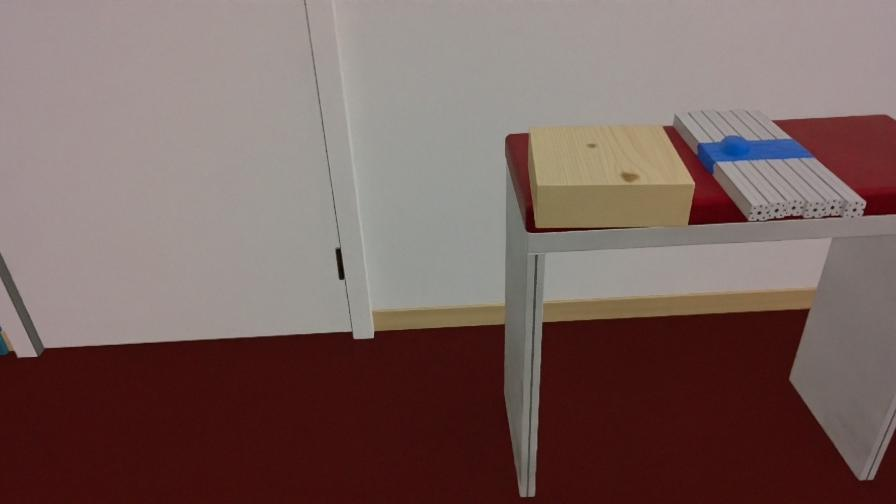

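Emit:
move(joints={"right_shoulder_pitch_rad": -0.25, "right_shoulder_roll_rad": -0.05, "right_shoulder_yaw_rad": -0.074, "right_elbow_rad": -1.161, "right_forearm_roll_rad": -0.031, "right_wrist_pitch_rad": -0.176, "right_hand_roll_rad": 0.02})

Emit:
move(target={"side": "right", "x": 0.345, "y": -0.215, "z": 0.768, "quat_wxyz": [0.7071, 0, -0.7071, 0]})

Emit:
move(base={"x_m_s": 0.2, "for_s": 2.2}, joints={"head_tilt_rad": 0.7}, cameras=["head_camera", "right_wrist_camera"])

Scene clock: 389.87 s.
Joint torques (N m): left_arm=[-0.86 3.21 1.08 -0.08 -0.05 -0.61 -0.06] | right_arm=[-13.32 -3.34 -2.75 -9.91 -0.05 -1.81 0.25]
External joint torques (N m): left_arm=[-0.28 -1.35 0.76 -0.04 -0.08 -0.25 -0.06] | right_arm=[1.25 -0.8 -2.44 -0.15 -0.28 0.09 0.2]
Wrist force (N): left_arm=[-0.2 0.3 -7.4] | right_arm=[-7.0 1.1 1.2]
Wrist torque (N m): left_arm=[-0.20 0.11 0.11] | right_arm=[-0.21 -0.39 -0.15]
Wrist force, peak (N): left_arm=[0.1 0.8 -8.4] | right_arm=[-8.3 2.4 -1.0]
move: done
base_odometry: x=+0.015 y=+1.466 heading=+0.003
lidar_m: 0.84 1.47 1.91 4.14 1.68 1.17 1.11 1.16 1.52 3.64 1.39 1.21
base_status: not commanded
joint_positions: torso_squat_rad=+0.900 torso_shift_rad=+0.000 torso_pitch_rad=+0.000 torso_yaw_rad=+0.000 left_shoulder_pitch_rad=+0.049 left_shoulder_roll_rad=+0.150 left_shoulder_yaw_rad=+0.041 left_elbow_rad=-0.149 left_forearm_roll_rad=+0.010 left_wrist_pitch_rad=-0.019 left_hand_roll_rad=+0.045 left_gripper_m=+0.099 right_shoulder_pitch_rad=-0.250 right_shoulder_roll_rad=-0.050 right_shoulder_yaw_rad=-0.074 right_elbow_rad=-1.161 right_forearm_roll_rad=-0.031 right_wrist_pitch_rad=-0.176 right_hand_roll_rad=+0.020 right_gripper_m=+0.099 head_pan_rad=+0.000 head_tilt_rad=+0.600
joint_status: all done
wheel_motors_off: 0
motor_effort: left_wheel=+21(23) right_wheel=+3(9)
chest: x=-0.2281 y=+0.0001 z=+1.0250 quat_wxyz=(+1.000, +0.000, +0.000, +0.000) (m; base frame)
left_hand: x=-0.1874 y=+0.3379 z=+0.3503 quat_wxyz=(+0.994, +0.076, -0.064, +0.048) (m; base frame)
right_hand: x=+0.3451 y=-0.2338 z=+0.7719 quat_wxyz=(+0.705, -0.012, -0.709, +0.010) (m; base frame)
pictures: none

Scene clock: 390.50 s.
Joint torques (N m): left_arm=[-1.17 3.03 1.02 0 0.03 -0.59 -0.09] | right_arm=[-15.52 -1.33 -2.27 -10.68 0.05 -2.05 0.03]
External joint torques (N m): left_arm=[-0.59 -1.54 0.7 0.04 0.01 -0.22 -0.08] | right_arm=[-0.95 0.24 -2.45 -0.93 -0.2 -0.15 -0.02]
Wrist force (N): left_arm=[0.1 0.8 -6.9] | right_arm=[-7.3 1.0 1.3]
Wrist torque (N m): left_arm=[-0.25 0.17 0.09] | right_arm=[-0.15 -0.40 -0.14]
Wrist force, peak (N): left_arm=[0.0 0.3 -8.1] | right_arm=[-8.0 2.3 1.7]
move: done
base_odometry: x=+0.015 y=+1.466 heading=+0.003
lidar_m: 0.84 1.47 1.91 4.16 1.67 1.18 1.11 1.17 1.53 3.64 1.39 1.20
base_status: not commanded
joint_positions: torso_squat_rad=+0.900 torso_shift_rad=+0.000 torso_pitch_rad=+0.000 torso_yaw_rad=+0.000 left_shoulder_pitch_rad=+0.049 left_shoulder_roll_rad=+0.150 left_shoulder_yaw_rad=+0.041 left_elbow_rad=-0.149 left_forearm_roll_rad=+0.010 left_wrist_pitch_rad=-0.019 left_hand_roll_rad=+0.045 left_gripper_m=+0.099 right_shoulder_pitch_rad=-0.256 right_shoulder_roll_rad=-0.002 right_shoulder_yaw_rad=-0.082 right_elbow_rad=-1.151 right_forearm_roll_rad=-0.028 right_wrist_pitch_rad=-0.178 right_hand_roll_rad=+0.034 right_gripper_m=+0.099 head_pan_rad=+0.000 head_tilt_rad=+0.600
joint_status: all done
wheel_motors_off: 0
motor_effort: left_wheel=+21(22) right_wheel=+3(4)
chest: x=-0.2280 y=+0.0001 z=+1.0250 quat_wxyz=(+1.000, +0.000, +0.000, +0.000) (m; base frame)
left_hand: x=-0.1874 y=+0.3379 z=+0.3503 quat_wxyz=(+0.994, +0.076, -0.064, +0.048) (m; base frame)
right_hand: x=+0.3448 y=-0.2147 z=+0.7682 quat_wxyz=(+0.707, +0.001, -0.707, +0.001) (m; base frame)
right_hand_status: reached (checked arc, planned for 0.3 s): 0 mm and 0.1 deg off.
pictures: none

Scene clock: 393.53 s.
Joint torques (N m): left_arm=[-0.24 3.41 1.15 0.12 -0.01 -0.62 -0.02] | right_arm=[-15.5 -1.25 -1.75 -10.71 0.06 -1.97 0.08]
External joint torques (N m): left_arm=[0.34 -1.16 0.83 0.16 -0.04 -0.26 -0.02] | right_arm=[-0.93 0.32 -1.93 -0.96 -0.19 -0.07 0.03]
Wrist force (N): left_arm=[0.6 0.6 -7.4] | right_arm=[-6.7 0.7 1.5]
Wrist torque (N m): left_arm=[-0.28 0.21 0.10] | right_arm=[-0.14 -0.35 -0.16]
Wrist force, peak (N): left_arm=[0.4 0.2 -8.1] | right_arm=[-7.5 1.8 1.8]
move: done
base_odometry: x=+0.455 y=+1.467 heading=+0.002
lidar_m: 0.41 0.99 1.33 3.27 2.37 1.65 1.55 1.61 2.12 1.31 0.93 0.41
base_status: done (sent for 2.2 of 2.2 s)
joint_positions: torso_squat_rad=+0.900 torso_shift_rad=+0.000 torso_pitch_rad=+0.000 torso_yaw_rad=+0.000 left_shoulder_pitch_rad=+0.049 left_shoulder_roll_rad=+0.150 left_shoulder_yaw_rad=+0.041 left_elbow_rad=-0.149 left_forearm_roll_rad=+0.010 left_wrist_pitch_rad=-0.019 left_hand_roll_rad=+0.045 left_gripper_m=+0.099 right_shoulder_pitch_rad=-0.256 right_shoulder_roll_rad=-0.002 right_shoulder_yaw_rad=-0.082 right_elbow_rad=-1.151 right_forearm_roll_rad=-0.028 right_wrist_pitch_rad=-0.178 right_hand_roll_rad=+0.034 right_gripper_m=+0.099 head_pan_rad=+0.000 head_tilt_rad=+0.700
joint_status: all done
wheel_motors_off: 0
motor_effort: left_wheel=-10(49) right_wheel=+11(44)
chest: x=-0.2279 y=+0.0001 z=+1.0251 quat_wxyz=(+1.000, +0.000, +0.000, +0.000) (m; base frame)
left_hand: x=-0.1874 y=+0.3379 z=+0.3503 quat_wxyz=(+0.994, +0.076, -0.064, +0.048) (m; base frame)
right_hand: x=+0.3448 y=-0.2147 z=+0.7681 quat_wxyz=(+0.707, +0.001, -0.707, +0.001) (m; base frame)
pictures: head_camera, right_wrist_camera
camera_calibration:
head_camera: T_world_to_cam=[[-0.00130483, -0.999504, -0.0314619, 0.0373873], [-0.59956, 0.0259618, -0.799908, 0.908131], [0.800329, 0.0178195, -0.599297, 0.844195], [0, 0, 0, 1]] pos_world=[-0.131105, -0.00125112, 1.23352]
right_wrist_camera: T_world_to_cam=[[0.0254359, -0.0287962, -0.999262, 0.751332], [-0.508461, 0.860258, -0.0377332, 0.416125], [0.860709, 0.509045, 0.00723969, -0.120831], [0, 0, 0, 1]] pos_world=[0.296473, -0.274831, 0.767354]

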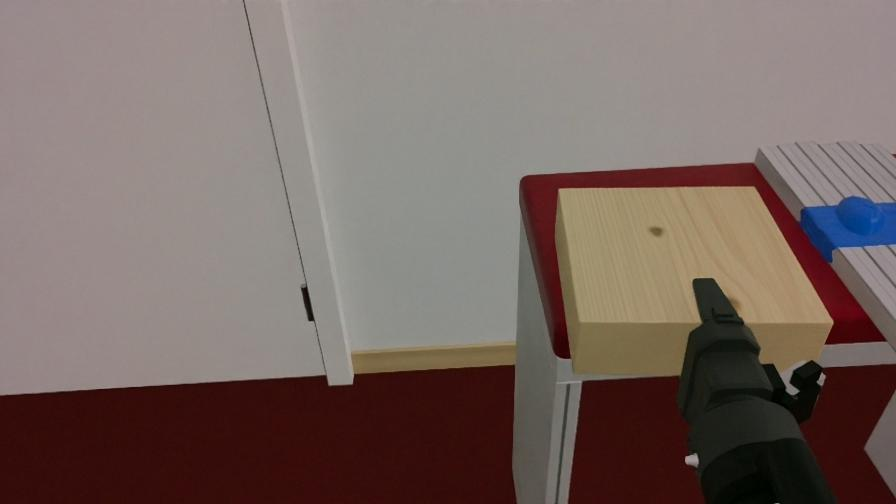

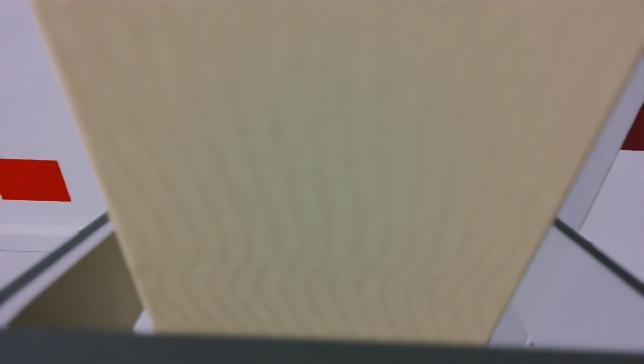

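Emit:
move(joints={"right_gripper_m": 0.05})

Emit:
move(target={"side": "right", "x": 0.36, "y": -0.215, "z": 0.82, "quat_wxyz": [0.7934, 0, -0.6088, 0]}, min_time_s=1.5)

Emit:
move(target={"side": "right", "x": 0.38, "y": -0.215, "z": 0.866, "quat_wxyz": [0.8660, 0, -0.5, 0]}, min_time_s=1.5)

Emit:
move(target={"side": "right", "x": 0.40, "y": -0.215, "z": 0.905, "quat_wxyz": [0.9239, 0, -0.3827, 0]}, min_time_s=1.5, cameras=["head_camera"])

Scene clock: 397.33 s.
Joint torques (N m): left_arm=[-0.66 3.32 1.16 -0.09 0 -0.67 -0.09] | right_arm=[-14.42 -1.09 -2.16 -8.17 0.08 -0.19 0.15]
External joint torques (N m): left_arm=[-0.08 -1.25 0.84 -0.05 -0.02 -0.31 -0.08] | right_arm=[0.15 0.48 -2.34 1.58 -0.17 1.71 0.1]
Wrist force (N): left_arm=[0.9 -0.1 -7.4] | right_arm=[-0.5 0.8 6.1]
Wrist torque (N m): left_arm=[-0.20 0.23 0.12] | right_arm=[-0.17 -0.84 -0.28]
Wrist force, peak (N): left_arm=[0.8 0.8 -8.5] | right_arm=[-7.7 1.5 1.4]
move: off_target
base_odometry: x=+0.455 y=+1.467 heading=+0.002
lidar_m: 0.41 0.99 1.33 3.28 2.34 1.63 1.56 1.62 2.12 1.32 0.93 0.41
base_status: not commanded
joint_positions: torso_squat_rad=+0.900 torso_shift_rad=+0.000 torso_pitch_rad=+0.000 torso_yaw_rad=+0.000 left_shoulder_pitch_rad=+0.049 left_shoulder_roll_rad=+0.150 left_shoulder_yaw_rad=+0.041 left_elbow_rad=-0.149 left_forearm_roll_rad=+0.010 left_wrist_pitch_rad=-0.019 left_hand_roll_rad=+0.045 left_gripper_m=+0.099 right_shoulder_pitch_rad=-0.256 right_shoulder_roll_rad=-0.002 right_shoulder_yaw_rad=-0.082 right_elbow_rad=-1.152 right_forearm_roll_rad=-0.028 right_wrist_pitch_rad=-0.179 right_hand_roll_rad=+0.034 right_gripper_m=+0.075 head_pan_rad=+0.000 head_tilt_rad=+0.700
joint_status: right_gripper_m off_target (ended at +0.075, target +0.050)
wheel_motors_off: 0
motor_effort: left_wheel=-10(11) right_wheel=+12(15)
chest: x=-0.2280 y=+0.0001 z=+1.0251 quat_wxyz=(+1.000, +0.000, +0.000, +0.000) (m; base frame)
left_hand: x=-0.1874 y=+0.3379 z=+0.3503 quat_wxyz=(+0.994, +0.076, -0.064, +0.048) (m; base frame)
right_hand: x=+0.3449 y=-0.2147 z=+0.7688 quat_wxyz=(+0.707, +0.001, -0.707, +0.001) (m; base frame)
pictures: none

Scene clock: 399.17 s.
Joint torques (N m): left_arm=[-0.45 3.1 1.09 -0.08 -0.06 -0.68 -0.02] | right_arm=[-16.39 -1.12 -2.93 -11.84 0.81 -1.32 -0.07]
External joint torques (N m): left_arm=[0.13 -1.47 0.77 -0.04 -0.08 -0.32 -0.01] | right_arm=[-0.68 0.8 -3.23 -1.72 0.58 0.53 -0.12]
Wrist force (N): left_arm=[0.0 0.7 -7.9] | right_arm=[-9.1 4.2 -6.0]
Wrist torque (N m): left_arm=[-0.29 0.10 0.10] | right_arm=[0.06 -1.42 -0.01]
Wrist force, peak (N): left_arm=[0.3 0.4 -8.2] | right_arm=[-20.0 1.3 1.8]
move: done
base_odometry: x=+0.455 y=+1.467 heading=+0.002
lidar_m: 0.40 0.99 1.33 3.27 2.34 1.64 1.55 1.60 2.12 1.32 0.93 0.40
base_status: not commanded
joint_positions: torso_squat_rad=+0.900 torso_shift_rad=+0.000 torso_pitch_rad=+0.000 torso_yaw_rad=+0.000 left_shoulder_pitch_rad=+0.049 left_shoulder_roll_rad=+0.150 left_shoulder_yaw_rad=+0.041 left_elbow_rad=-0.149 left_forearm_roll_rad=+0.010 left_wrist_pitch_rad=-0.019 left_hand_roll_rad=+0.045 left_gripper_m=+0.099 right_shoulder_pitch_rad=-0.309 right_shoulder_roll_rad=+0.000 right_shoulder_yaw_rad=-0.106 right_elbow_rad=-1.517 right_forearm_roll_rad=+0.009 right_wrist_pitch_rad=+0.496 right_hand_roll_rad=+0.006 right_gripper_m=+0.075 head_pan_rad=+0.000 head_tilt_rad=+0.700
joint_status: all done
wheel_motors_off: 0
motor_effort: left_wheel=-11(12) right_wheel=+11(15)
chest: x=-0.2280 y=+0.0001 z=+1.0250 quat_wxyz=(+1.000, +0.000, +0.000, +0.000) (m; base frame)
left_hand: x=-0.1874 y=+0.3379 z=+0.3503 quat_wxyz=(+0.994, +0.076, -0.064, +0.048) (m; base frame)
right_hand: x=+0.3596 y=-0.2150 z=+0.8200 quat_wxyz=(+0.793, +0.001, -0.609, +0.001) (m; base frame)
right_hand_status: reached (checked arc, planned for 1.5 s): 0 mm and 0.2 deg off.
pictures: none

Scene clock: 401.00 s.
Joint torques (N m): left_arm=[-0.7 3.31 0.94 0 -0.05 -0.54 -0.07] | right_arm=[-22.11 -5.58 -2.28 -12.26 0.44 -1.68 -0.11]
External joint torques (N m): left_arm=[-0.12 -1.25 0.62 0.04 -0.07 -0.18 -0.06] | right_arm=[-3.25 -1.61 -2.38 -2.8 0.2 -0.01 -0.15]
Wrist force (N): left_arm=[0.2 0.5 -7.3] | right_arm=[-8.2 3.7 -8.3]
Wrist torque (N m): left_arm=[-0.25 0.18 0.12] | right_arm=[0.05 -0.92 0.00]
Wrist force, peak (N): left_arm=[0.2 -0.2 -8.1] | right_arm=[-16.3 2.6 -1.6]
move: done
base_odometry: x=+0.455 y=+1.467 heading=+0.002
lidar_m: 0.40 0.99 1.33 3.28 2.35 1.65 1.56 1.62 2.13 1.31 0.93 0.40
base_status: not commanded
joint_positions: torso_squat_rad=+0.900 torso_shift_rad=+0.000 torso_pitch_rad=+0.000 torso_yaw_rad=+0.000 left_shoulder_pitch_rad=+0.049 left_shoulder_roll_rad=+0.150 left_shoulder_yaw_rad=+0.041 left_elbow_rad=-0.149 left_forearm_roll_rad=+0.010 left_wrist_pitch_rad=-0.019 left_hand_roll_rad=+0.045 left_gripper_m=+0.099 right_shoulder_pitch_rad=-0.569 right_shoulder_roll_rad=-0.054 right_shoulder_yaw_rad=-0.165 right_elbow_rad=-1.532 right_forearm_roll_rad=+0.009 right_wrist_pitch_rad=+1.028 right_hand_roll_rad=-0.024 right_gripper_m=+0.077 head_pan_rad=+0.000 head_tilt_rad=+0.700
joint_status: all done
wheel_motors_off: 0
motor_effort: left_wheel=-12(12) right_wheel=+11(13)
chest: x=-0.2280 y=+0.0001 z=+1.0251 quat_wxyz=(+1.000, +0.000, +0.000, +0.000) (m; base frame)
left_hand: x=-0.1874 y=+0.3379 z=+0.3503 quat_wxyz=(+0.994, +0.076, -0.064, +0.048) (m; base frame)
right_hand: x=+0.3796 y=-0.2147 z=+0.8654 quat_wxyz=(+0.866, +0.000, -0.500, +0.000) (m; base frame)
right_hand_status: reached (checked arc, planned for 1.5 s): 1 mm and 0.1 deg off.
pictures: none

Scene clock: 402.83 s.
Joint torques (N m): left_arm=[-0.33 3.62 1.31 0.06 -0.02 -0.69 -0.06] | right_arm=[-19.77 -8.77 -3.22 -5.42 1.36 2.53 -0.39]
External joint torques (N m): left_arm=[0.24 -0.95 0.98 0.1 -0.05 -0.33 -0.06] | right_arm=[2.67 -2.03 -3.07 3.51 1.11 3.92 -0.42]
Wrist force (N): left_arm=[-0.1 0.2 -7.6] | right_arm=[2.9 5.6 -5.7]
Wrist torque (N m): left_arm=[-0.20 0.11 0.12] | right_arm=[0.48 -2.51 0.44]
Wrist force, peak (N): left_arm=[0.3 0.2 -8.2] | right_arm=[11.8 8.0 13.3]
move: done
base_odometry: x=+0.455 y=+1.467 heading=+0.002
lidar_m: 0.40 0.99 1.33 3.29 2.36 1.64 1.55 1.62 2.12 1.30 0.94 0.41
base_status: not commanded
joint_positions: torso_squat_rad=+0.900 torso_shift_rad=+0.000 torso_pitch_rad=+0.000 torso_yaw_rad=+0.000 left_shoulder_pitch_rad=+0.049 left_shoulder_roll_rad=+0.150 left_shoulder_yaw_rad=+0.041 left_elbow_rad=-0.149 left_forearm_roll_rad=+0.010 left_wrist_pitch_rad=-0.019 left_hand_roll_rad=+0.045 left_gripper_m=+0.099 right_shoulder_pitch_rad=-0.910 right_shoulder_roll_rad=-0.150 right_shoulder_yaw_rad=-0.224 right_elbow_rad=-1.266 right_forearm_roll_rad=-0.026 right_wrist_pitch_rad=+1.361 right_hand_roll_rad=-0.041 right_gripper_m=+0.076 head_pan_rad=+0.000 head_tilt_rad=+0.700
joint_status: all done
wheel_motors_off: 0
motor_effort: left_wheel=-11(11) right_wheel=+11(13)
chest: x=-0.2279 y=+0.0001 z=+1.0251 quat_wxyz=(+1.000, +0.000, +0.000, +0.000) (m; base frame)
left_hand: x=-0.1874 y=+0.3379 z=+0.3503 quat_wxyz=(+0.994, +0.076, -0.064, +0.048) (m; base frame)
right_hand: x=+0.4001 y=-0.2142 z=+0.9060 quat_wxyz=(+0.923, +0.000, -0.384, +0.001) (m; base frame)
right_hand_status: reached (checked arc, planned for 1.5 s): 1 mm and 0.2 deg off.
pictures: head_camera
camera_calibration:
head_camera: T_world_to_cam=[[-0.00122914, -0.999502, -0.0315205, 0.0374694], [-0.599626, 0.0259619, -0.799859, 0.908122], [0.80028, 0.0179174, -0.599359, 0.844185], [0, 0, 0, 1]] pos_world=[-0.131005, -0.00125137, 1.23352]

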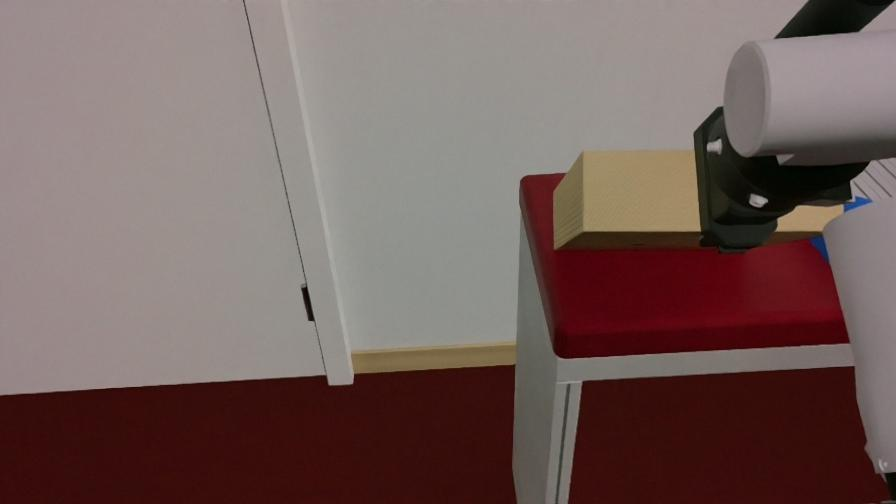

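Emit:
move(joints={"torso_squat_rad": 0.65}, cameras=["head_camera", "right_wrist_camera"])

Scene clock: 405.13 s.
Joint torques (N m): left_arm=[-0.33 3.22 1.04 0.01 -0.06 -0.58 -0.07] | right_arm=[-34.17 -9.64 -2.53 -18.61 0.37 -5.52 -0.37]
External joint torques (N m): left_arm=[0.22 -1.35 0.71 0.04 -0.08 -0.22 -0.06] | right_arm=[-11.76 -2.91 -2.38 -9.67 0.12 -4.14 -0.41]
Wrist force (N): left_arm=[0.1 0.0 -7.3] | right_arm=[-15.0 1.2 -15.8]
Wrist torque (N m): left_arm=[-0.20 0.14 0.09] | right_arm=[-0.24 1.27 0.12]
Wrist force, peak (N): left_arm=[-0.6 1.0 -8.6] | right_arm=[-18.2 2.5 -17.3]
move: done
base_odometry: x=+0.455 y=+1.467 heading=+0.002
lidar_m: 0.41 0.99 1.34 3.28 2.37 1.64 1.55 1.61 2.11 1.32 0.93 0.40
base_status: not commanded
joint_positions: torso_squat_rad=+0.650 torso_shift_rad=+0.000 torso_pitch_rad=+0.001 torso_yaw_rad=+0.000 left_shoulder_pitch_rad=+0.049 left_shoulder_roll_rad=+0.150 left_shoulder_yaw_rad=+0.041 left_elbow_rad=-0.149 left_forearm_roll_rad=+0.010 left_wrist_pitch_rad=-0.019 left_hand_roll_rad=+0.045 left_gripper_m=+0.099 right_shoulder_pitch_rad=-0.907 right_shoulder_roll_rad=-0.150 right_shoulder_yaw_rad=-0.225 right_elbow_rad=-1.263 right_forearm_roll_rad=-0.026 right_wrist_pitch_rad=+1.363 right_hand_roll_rad=-0.041 right_gripper_m=+0.074 head_pan_rad=+0.000 head_tilt_rad=+0.700
joint_status: all done
wheel_motors_off: 0
motor_effort: left_wheel=-10(12) right_wheel=+11(12)
chest: x=-0.2275 y=+0.0000 z=+1.1472 quat_wxyz=(+1.000, +0.000, +0.000, +0.000) (m; base frame)
left_hand: x=-0.1875 y=+0.3380 z=+0.4725 quat_wxyz=(+0.994, +0.076, -0.064, +0.048) (m; base frame)
right_hand: x=+0.3992 y=-0.2151 z=+1.0238 quat_wxyz=(+0.925, +0.000, -0.380, +0.000) (m; base frame)
pictures: head_camera, right_wrist_camera
camera_calibration:
head_camera: T_world_to_cam=[[-0.00131455, -0.9995, -0.0315995, 0.0414151], [-0.600251, 0.0260623, -0.799387, 1.00536], [0.79981, 0.0179168, -0.599985, 0.917757], [0, 0, 0, 1]] pos_world=[-0.130506, -0.00125107, 1.35562]
right_wrist_camera: T_world_to_cam=[[-0.69231, -0.0286881, -0.72103, 1.00715], [-0.383163, 0.861323, 0.33363, 0.0236519], [0.611468, 0.507247, -0.607294, 0.559019], [0, 0, 0, 1]] pos_world=[0.364497, -0.27504, 1.05778]

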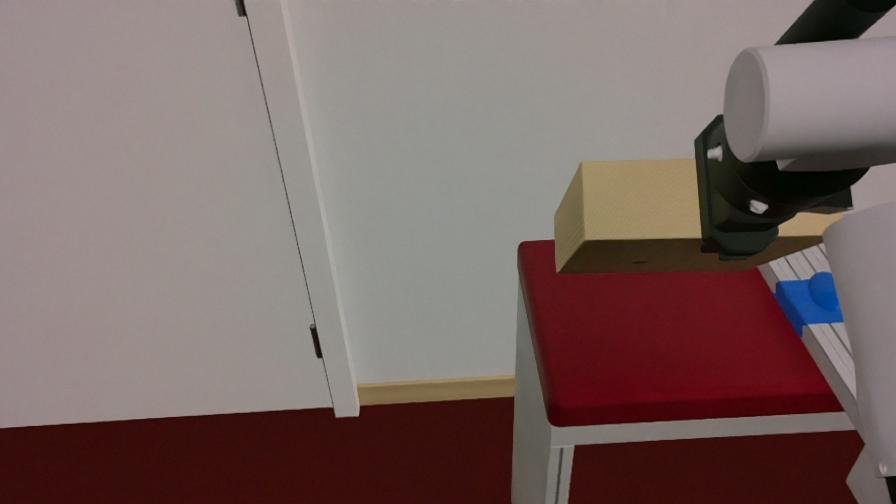

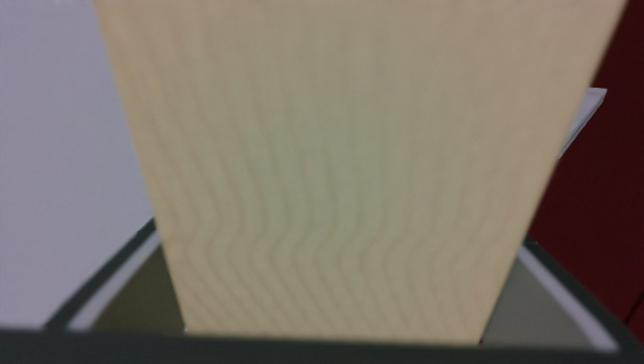

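Emit:
move(base={"x_m_s": -0.3, "for_s": 1.67}, joints={"torso_squat_rad": 0.45})

Emit:
move(base={"turn_rad_s": -1.0, "for_s": 1.773})

Emit:
move(base={"x_m_s": 0.37, "for_s": 5.0})

Emit:
move(base={"turn_rad_s": 1.0, "for_s": 1.8}, cameras=["head_camera", "right_wrist_camera"])

Scene clock: 411.40 s.
Joint torques (N m): left_arm=[-0.98 3.15 1 0 0.01 -0.57 -0.04] | right_arm=[-35.08 -9.54 -2.13 -18.98 0.27 -5.71 -0.29]
External joint torques (N m): left_arm=[-0.42 -1.42 0.68 0.03 -0.01 -0.21 -0.03] | right_arm=[-12.67 -2.81 -1.98 -10.05 0.02 -4.34 -0.33]
Wrist force (N): left_arm=[0.3 0.9 -7.6] | right_arm=[-15.2 1.2 -15.6]
Wrist torque (N m): left_arm=[-0.29 0.17 0.11] | right_arm=[-0.13 1.24 0.12]
Wrist force, peak (N): left_arm=[0.2 -0.3 -8.6] | right_arm=[-14.9 0.4 -18.1]
move: done
base_odometry: x=-0.045 y=+1.467 heading=+0.000
lidar_m: 0.89 1.53 2.00 4.15 1.60 1.11 1.06 1.10 1.45 3.43 1.49 1.26
base_status: done (sent for 1.67 of 1.67 s)
joint_positions: torso_squat_rad=+0.450 torso_shift_rad=+0.000 torso_pitch_rad=+0.001 torso_yaw_rad=+0.000 left_shoulder_pitch_rad=+0.049 left_shoulder_roll_rad=+0.150 left_shoulder_yaw_rad=+0.041 left_elbow_rad=-0.149 left_forearm_roll_rad=+0.010 left_wrist_pitch_rad=-0.019 left_hand_roll_rad=+0.045 left_gripper_m=+0.099 right_shoulder_pitch_rad=-0.906 right_shoulder_roll_rad=-0.150 right_shoulder_yaw_rad=-0.225 right_elbow_rad=-1.262 right_forearm_roll_rad=-0.026 right_wrist_pitch_rad=+1.363 right_hand_roll_rad=-0.041 right_gripper_m=+0.074 head_pan_rad=+0.000 head_tilt_rad=+0.700
joint_status: all done
wheel_motors_off: 0
motor_effort: left_wheel=-17(31) right_wheel=+18(51)
chest: x=-0.2276 y=+0.0000 z=+1.2203 quat_wxyz=(+1.000, +0.000, +0.000, +0.000) (m; base frame)
left_hand: x=-0.1876 y=+0.3380 z=+0.5456 quat_wxyz=(+0.994, +0.076, -0.064, +0.048) (m; base frame)
right_hand: x=+0.3991 y=-0.2152 z=+1.0968 quat_wxyz=(+0.925, +0.000, -0.380, +0.000) (m; base frame)
pictures: none

Scene clock: 415.27 s.
Joint torques (N m): left_arm=[-1.08 2.96 1.06 -0.02 -0.11 -0.61 -0.01] | right_arm=[-34.94 -9.62 -2.25 -19.01 0.11 -5.69 -0.4]
External joint torques (N m): left_arm=[-0.53 -1.61 0.74 0 -0.14 -0.26 -0.01] | right_arm=[-12.53 -2.89 -2.11 -10.07 -0.14 -4.32 -0.44]
Wrist force (N): left_arm=[0.0 0.6 -7.5] | right_arm=[-15.1 0.7 -15.8]
Wrist torque (N m): left_arm=[-0.31 0.14 0.11] | right_arm=[-0.16 1.26 0.14]
Wrist force, peak (N): left_arm=[0.3 1.8 -8.4] | right_arm=[-15.8 0.2 -16.3]
move: done
base_odometry: x=-0.045 y=+1.467 heading=-1.560
lidar_m: 3.43 1.50 1.25 0.90 1.53 2.00 4.16 1.61 1.14 1.06 1.08 1.41
base_status: done (sent for 1.77 of 1.77 s)
joint_positions: torso_squat_rad=+0.450 torso_shift_rad=+0.000 torso_pitch_rad=+0.001 torso_yaw_rad=+0.000 left_shoulder_pitch_rad=+0.049 left_shoulder_roll_rad=+0.150 left_shoulder_yaw_rad=+0.041 left_elbow_rad=-0.149 left_forearm_roll_rad=+0.010 left_wrist_pitch_rad=-0.019 left_hand_roll_rad=+0.045 left_gripper_m=+0.099 right_shoulder_pitch_rad=-0.906 right_shoulder_roll_rad=-0.150 right_shoulder_yaw_rad=-0.225 right_elbow_rad=-1.262 right_forearm_roll_rad=-0.026 right_wrist_pitch_rad=+1.363 right_hand_roll_rad=-0.041 right_gripper_m=+0.074 head_pan_rad=+0.000 head_tilt_rad=+0.700
joint_status: not commanded
wheel_motors_off: 0
motor_effort: left_wheel=+17(55) right_wheel=+7(50)
chest: x=-0.2276 y=+0.0000 z=+1.2203 quat_wxyz=(+1.000, +0.000, +0.000, +0.000) (m; base frame)
left_hand: x=-0.1876 y=+0.3380 z=+0.5456 quat_wxyz=(+0.994, +0.076, -0.064, +0.048) (m; base frame)
right_hand: x=+0.3991 y=-0.2152 z=+1.0968 quat_wxyz=(+0.925, +0.000, -0.380, +0.000) (m; base frame)
pictures: none

Scene clock: 421.50 s.
Joint torques (N m): left_arm=[-0.1 2.65 1.05 -0.07 -0.05 -0.51 -0.01] | right_arm=[-35.06 -9.6 -2.23 -19.05 0.25 -5.47 -0.4]
External joint torques (N m): left_arm=[0.46 -1.93 0.73 -0.05 -0.08 -0.15 0] | right_arm=[-12.65 -2.87 -2.08 -10.11 -0.01 -4.1 -0.43]
Wrist force (N): left_arm=[-0.3 0.3 -7.0] | right_arm=[-14.9 0.8 -15.2]
Wrist torque (N m): left_arm=[-0.22 0.07 0.11] | right_arm=[-0.16 1.26 0.16]
Wrist force, peak (N): left_arm=[-0.1 0.6 -8.3] | right_arm=[-15.5 1.6 -16.7]
move: done
base_odometry: x=-0.025 y=-0.383 heading=-1.560
lidar_m: 3.08 2.42 0.82 0.78 0.81 1.36 4.75 1.45 1.03 0.96 0.97 1.26
base_status: done (sent for 5 of 5 s)
joint_positions: torso_squat_rad=+0.450 torso_shift_rad=+0.000 torso_pitch_rad=+0.001 torso_yaw_rad=+0.000 left_shoulder_pitch_rad=+0.049 left_shoulder_roll_rad=+0.150 left_shoulder_yaw_rad=+0.041 left_elbow_rad=-0.149 left_forearm_roll_rad=+0.010 left_wrist_pitch_rad=-0.019 left_hand_roll_rad=+0.045 left_gripper_m=+0.099 right_shoulder_pitch_rad=-0.906 right_shoulder_roll_rad=-0.150 right_shoulder_yaw_rad=-0.225 right_elbow_rad=-1.262 right_forearm_roll_rad=-0.026 right_wrist_pitch_rad=+1.363 right_hand_roll_rad=-0.041 right_gripper_m=+0.074 head_pan_rad=+0.000 head_tilt_rad=+0.700
joint_status: not commanded
wheel_motors_off: 0
motor_effort: left_wheel=+3(47) right_wheel=-5(43)
chest: x=-0.2275 y=+0.0000 z=+1.2203 quat_wxyz=(+1.000, +0.000, +0.000, +0.000) (m; base frame)
left_hand: x=-0.1875 y=+0.3380 z=+0.5456 quat_wxyz=(+0.994, +0.076, -0.064, +0.048) (m; base frame)
right_hand: x=+0.3991 y=-0.2152 z=+1.0967 quat_wxyz=(+0.925, +0.000, -0.380, +0.000) (m; base frame)
pictures: none

Scene clock: 425.43 s.
Joint torques (N m): left_arm=[-0.96 3.26 0.99 0.09 -0.04 -0.61 0.05] | right_arm=[-34.93 -9.57 -2.28 -18.91 0.26 -5.62 -0.25]
External joint torques (N m): left_arm=[-0.4 -1.32 0.66 0.12 -0.06 -0.25 0.05] | right_arm=[-12.52 -2.85 -2.13 -9.97 0 -4.25 -0.28]
Wrist force (N): left_arm=[-0.7 0.1 -7.7] | right_arm=[-14.5 0.6 -15.7]
Wrist torque (N m): left_arm=[-0.25 0.07 0.07] | right_arm=[-0.22 1.29 0.14]
Wrist force, peak (N): left_arm=[-0.4 0.5 -8.2] | right_arm=[-15.0 0.7 -16.8]
move: done
base_odometry: x=-0.025 y=-0.383 heading=+0.060
lidar_m: 0.78 0.82 1.94 3.69 1.34 0.99 0.94 1.01 1.37 3.81 2.28 0.80
base_status: done (sent for 1.8 of 1.8 s)
joint_positions: torso_squat_rad=+0.450 torso_shift_rad=+0.000 torso_pitch_rad=+0.001 torso_yaw_rad=+0.000 left_shoulder_pitch_rad=+0.049 left_shoulder_roll_rad=+0.150 left_shoulder_yaw_rad=+0.041 left_elbow_rad=-0.149 left_forearm_roll_rad=+0.010 left_wrist_pitch_rad=-0.019 left_hand_roll_rad=+0.045 left_gripper_m=+0.099 right_shoulder_pitch_rad=-0.906 right_shoulder_roll_rad=-0.150 right_shoulder_yaw_rad=-0.225 right_elbow_rad=-1.262 right_forearm_roll_rad=-0.026 right_wrist_pitch_rad=+1.363 right_hand_roll_rad=-0.041 right_gripper_m=+0.074 head_pan_rad=+0.000 head_tilt_rad=+0.700
joint_status: not commanded
wheel_motors_off: 0
motor_effort: left_wheel=+3(45) right_wheel=+18(44)
chest: x=-0.2275 y=+0.0000 z=+1.2203 quat_wxyz=(+1.000, +0.000, +0.000, +0.000) (m; base frame)
left_hand: x=-0.1876 y=+0.3380 z=+0.5456 quat_wxyz=(+0.994, +0.076, -0.064, +0.048) (m; base frame)
right_hand: x=+0.3991 y=-0.2152 z=+1.0967 quat_wxyz=(+0.925, +0.000, -0.380, +0.000) (m; base frame)
pictures: head_camera, right_wrist_camera
camera_calibration:
head_camera: T_world_to_cam=[[-0.00129677, -0.999495, -0.0317396, 0.0437244], [-0.600254, 0.0261636, -0.799381, 1.06372], [0.799808, 0.0180152, -0.599985, 0.961559], [0, 0, 0, 1]] pos_world=[-0.130506, -0.00145101, 1.42862]
right_wrist_camera: T_world_to_cam=[[-0.692557, -0.0283914, -0.720805, 1.05955], [-0.382873, 0.861331, 0.333942, -0.000920964], [0.61137, 0.50725, -0.607391, 0.603478], [0, 0, 0, 1]] pos_world=[0.364495, -0.275239, 1.13058]

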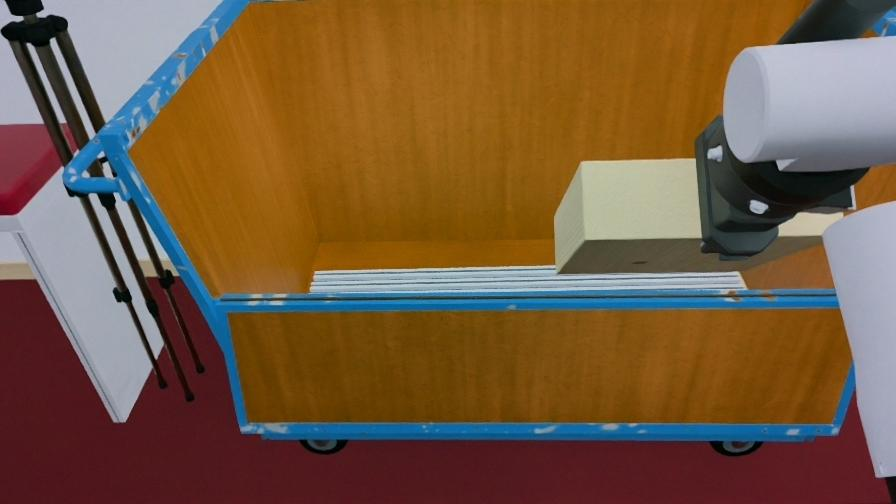

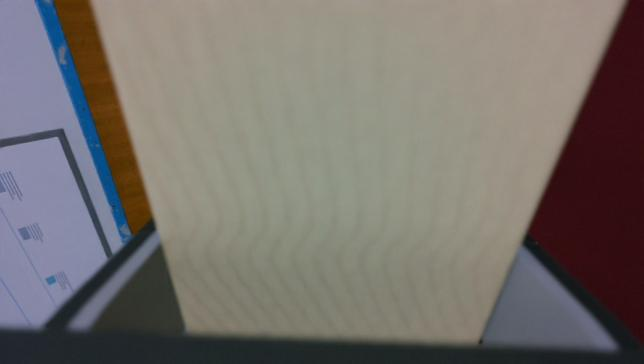

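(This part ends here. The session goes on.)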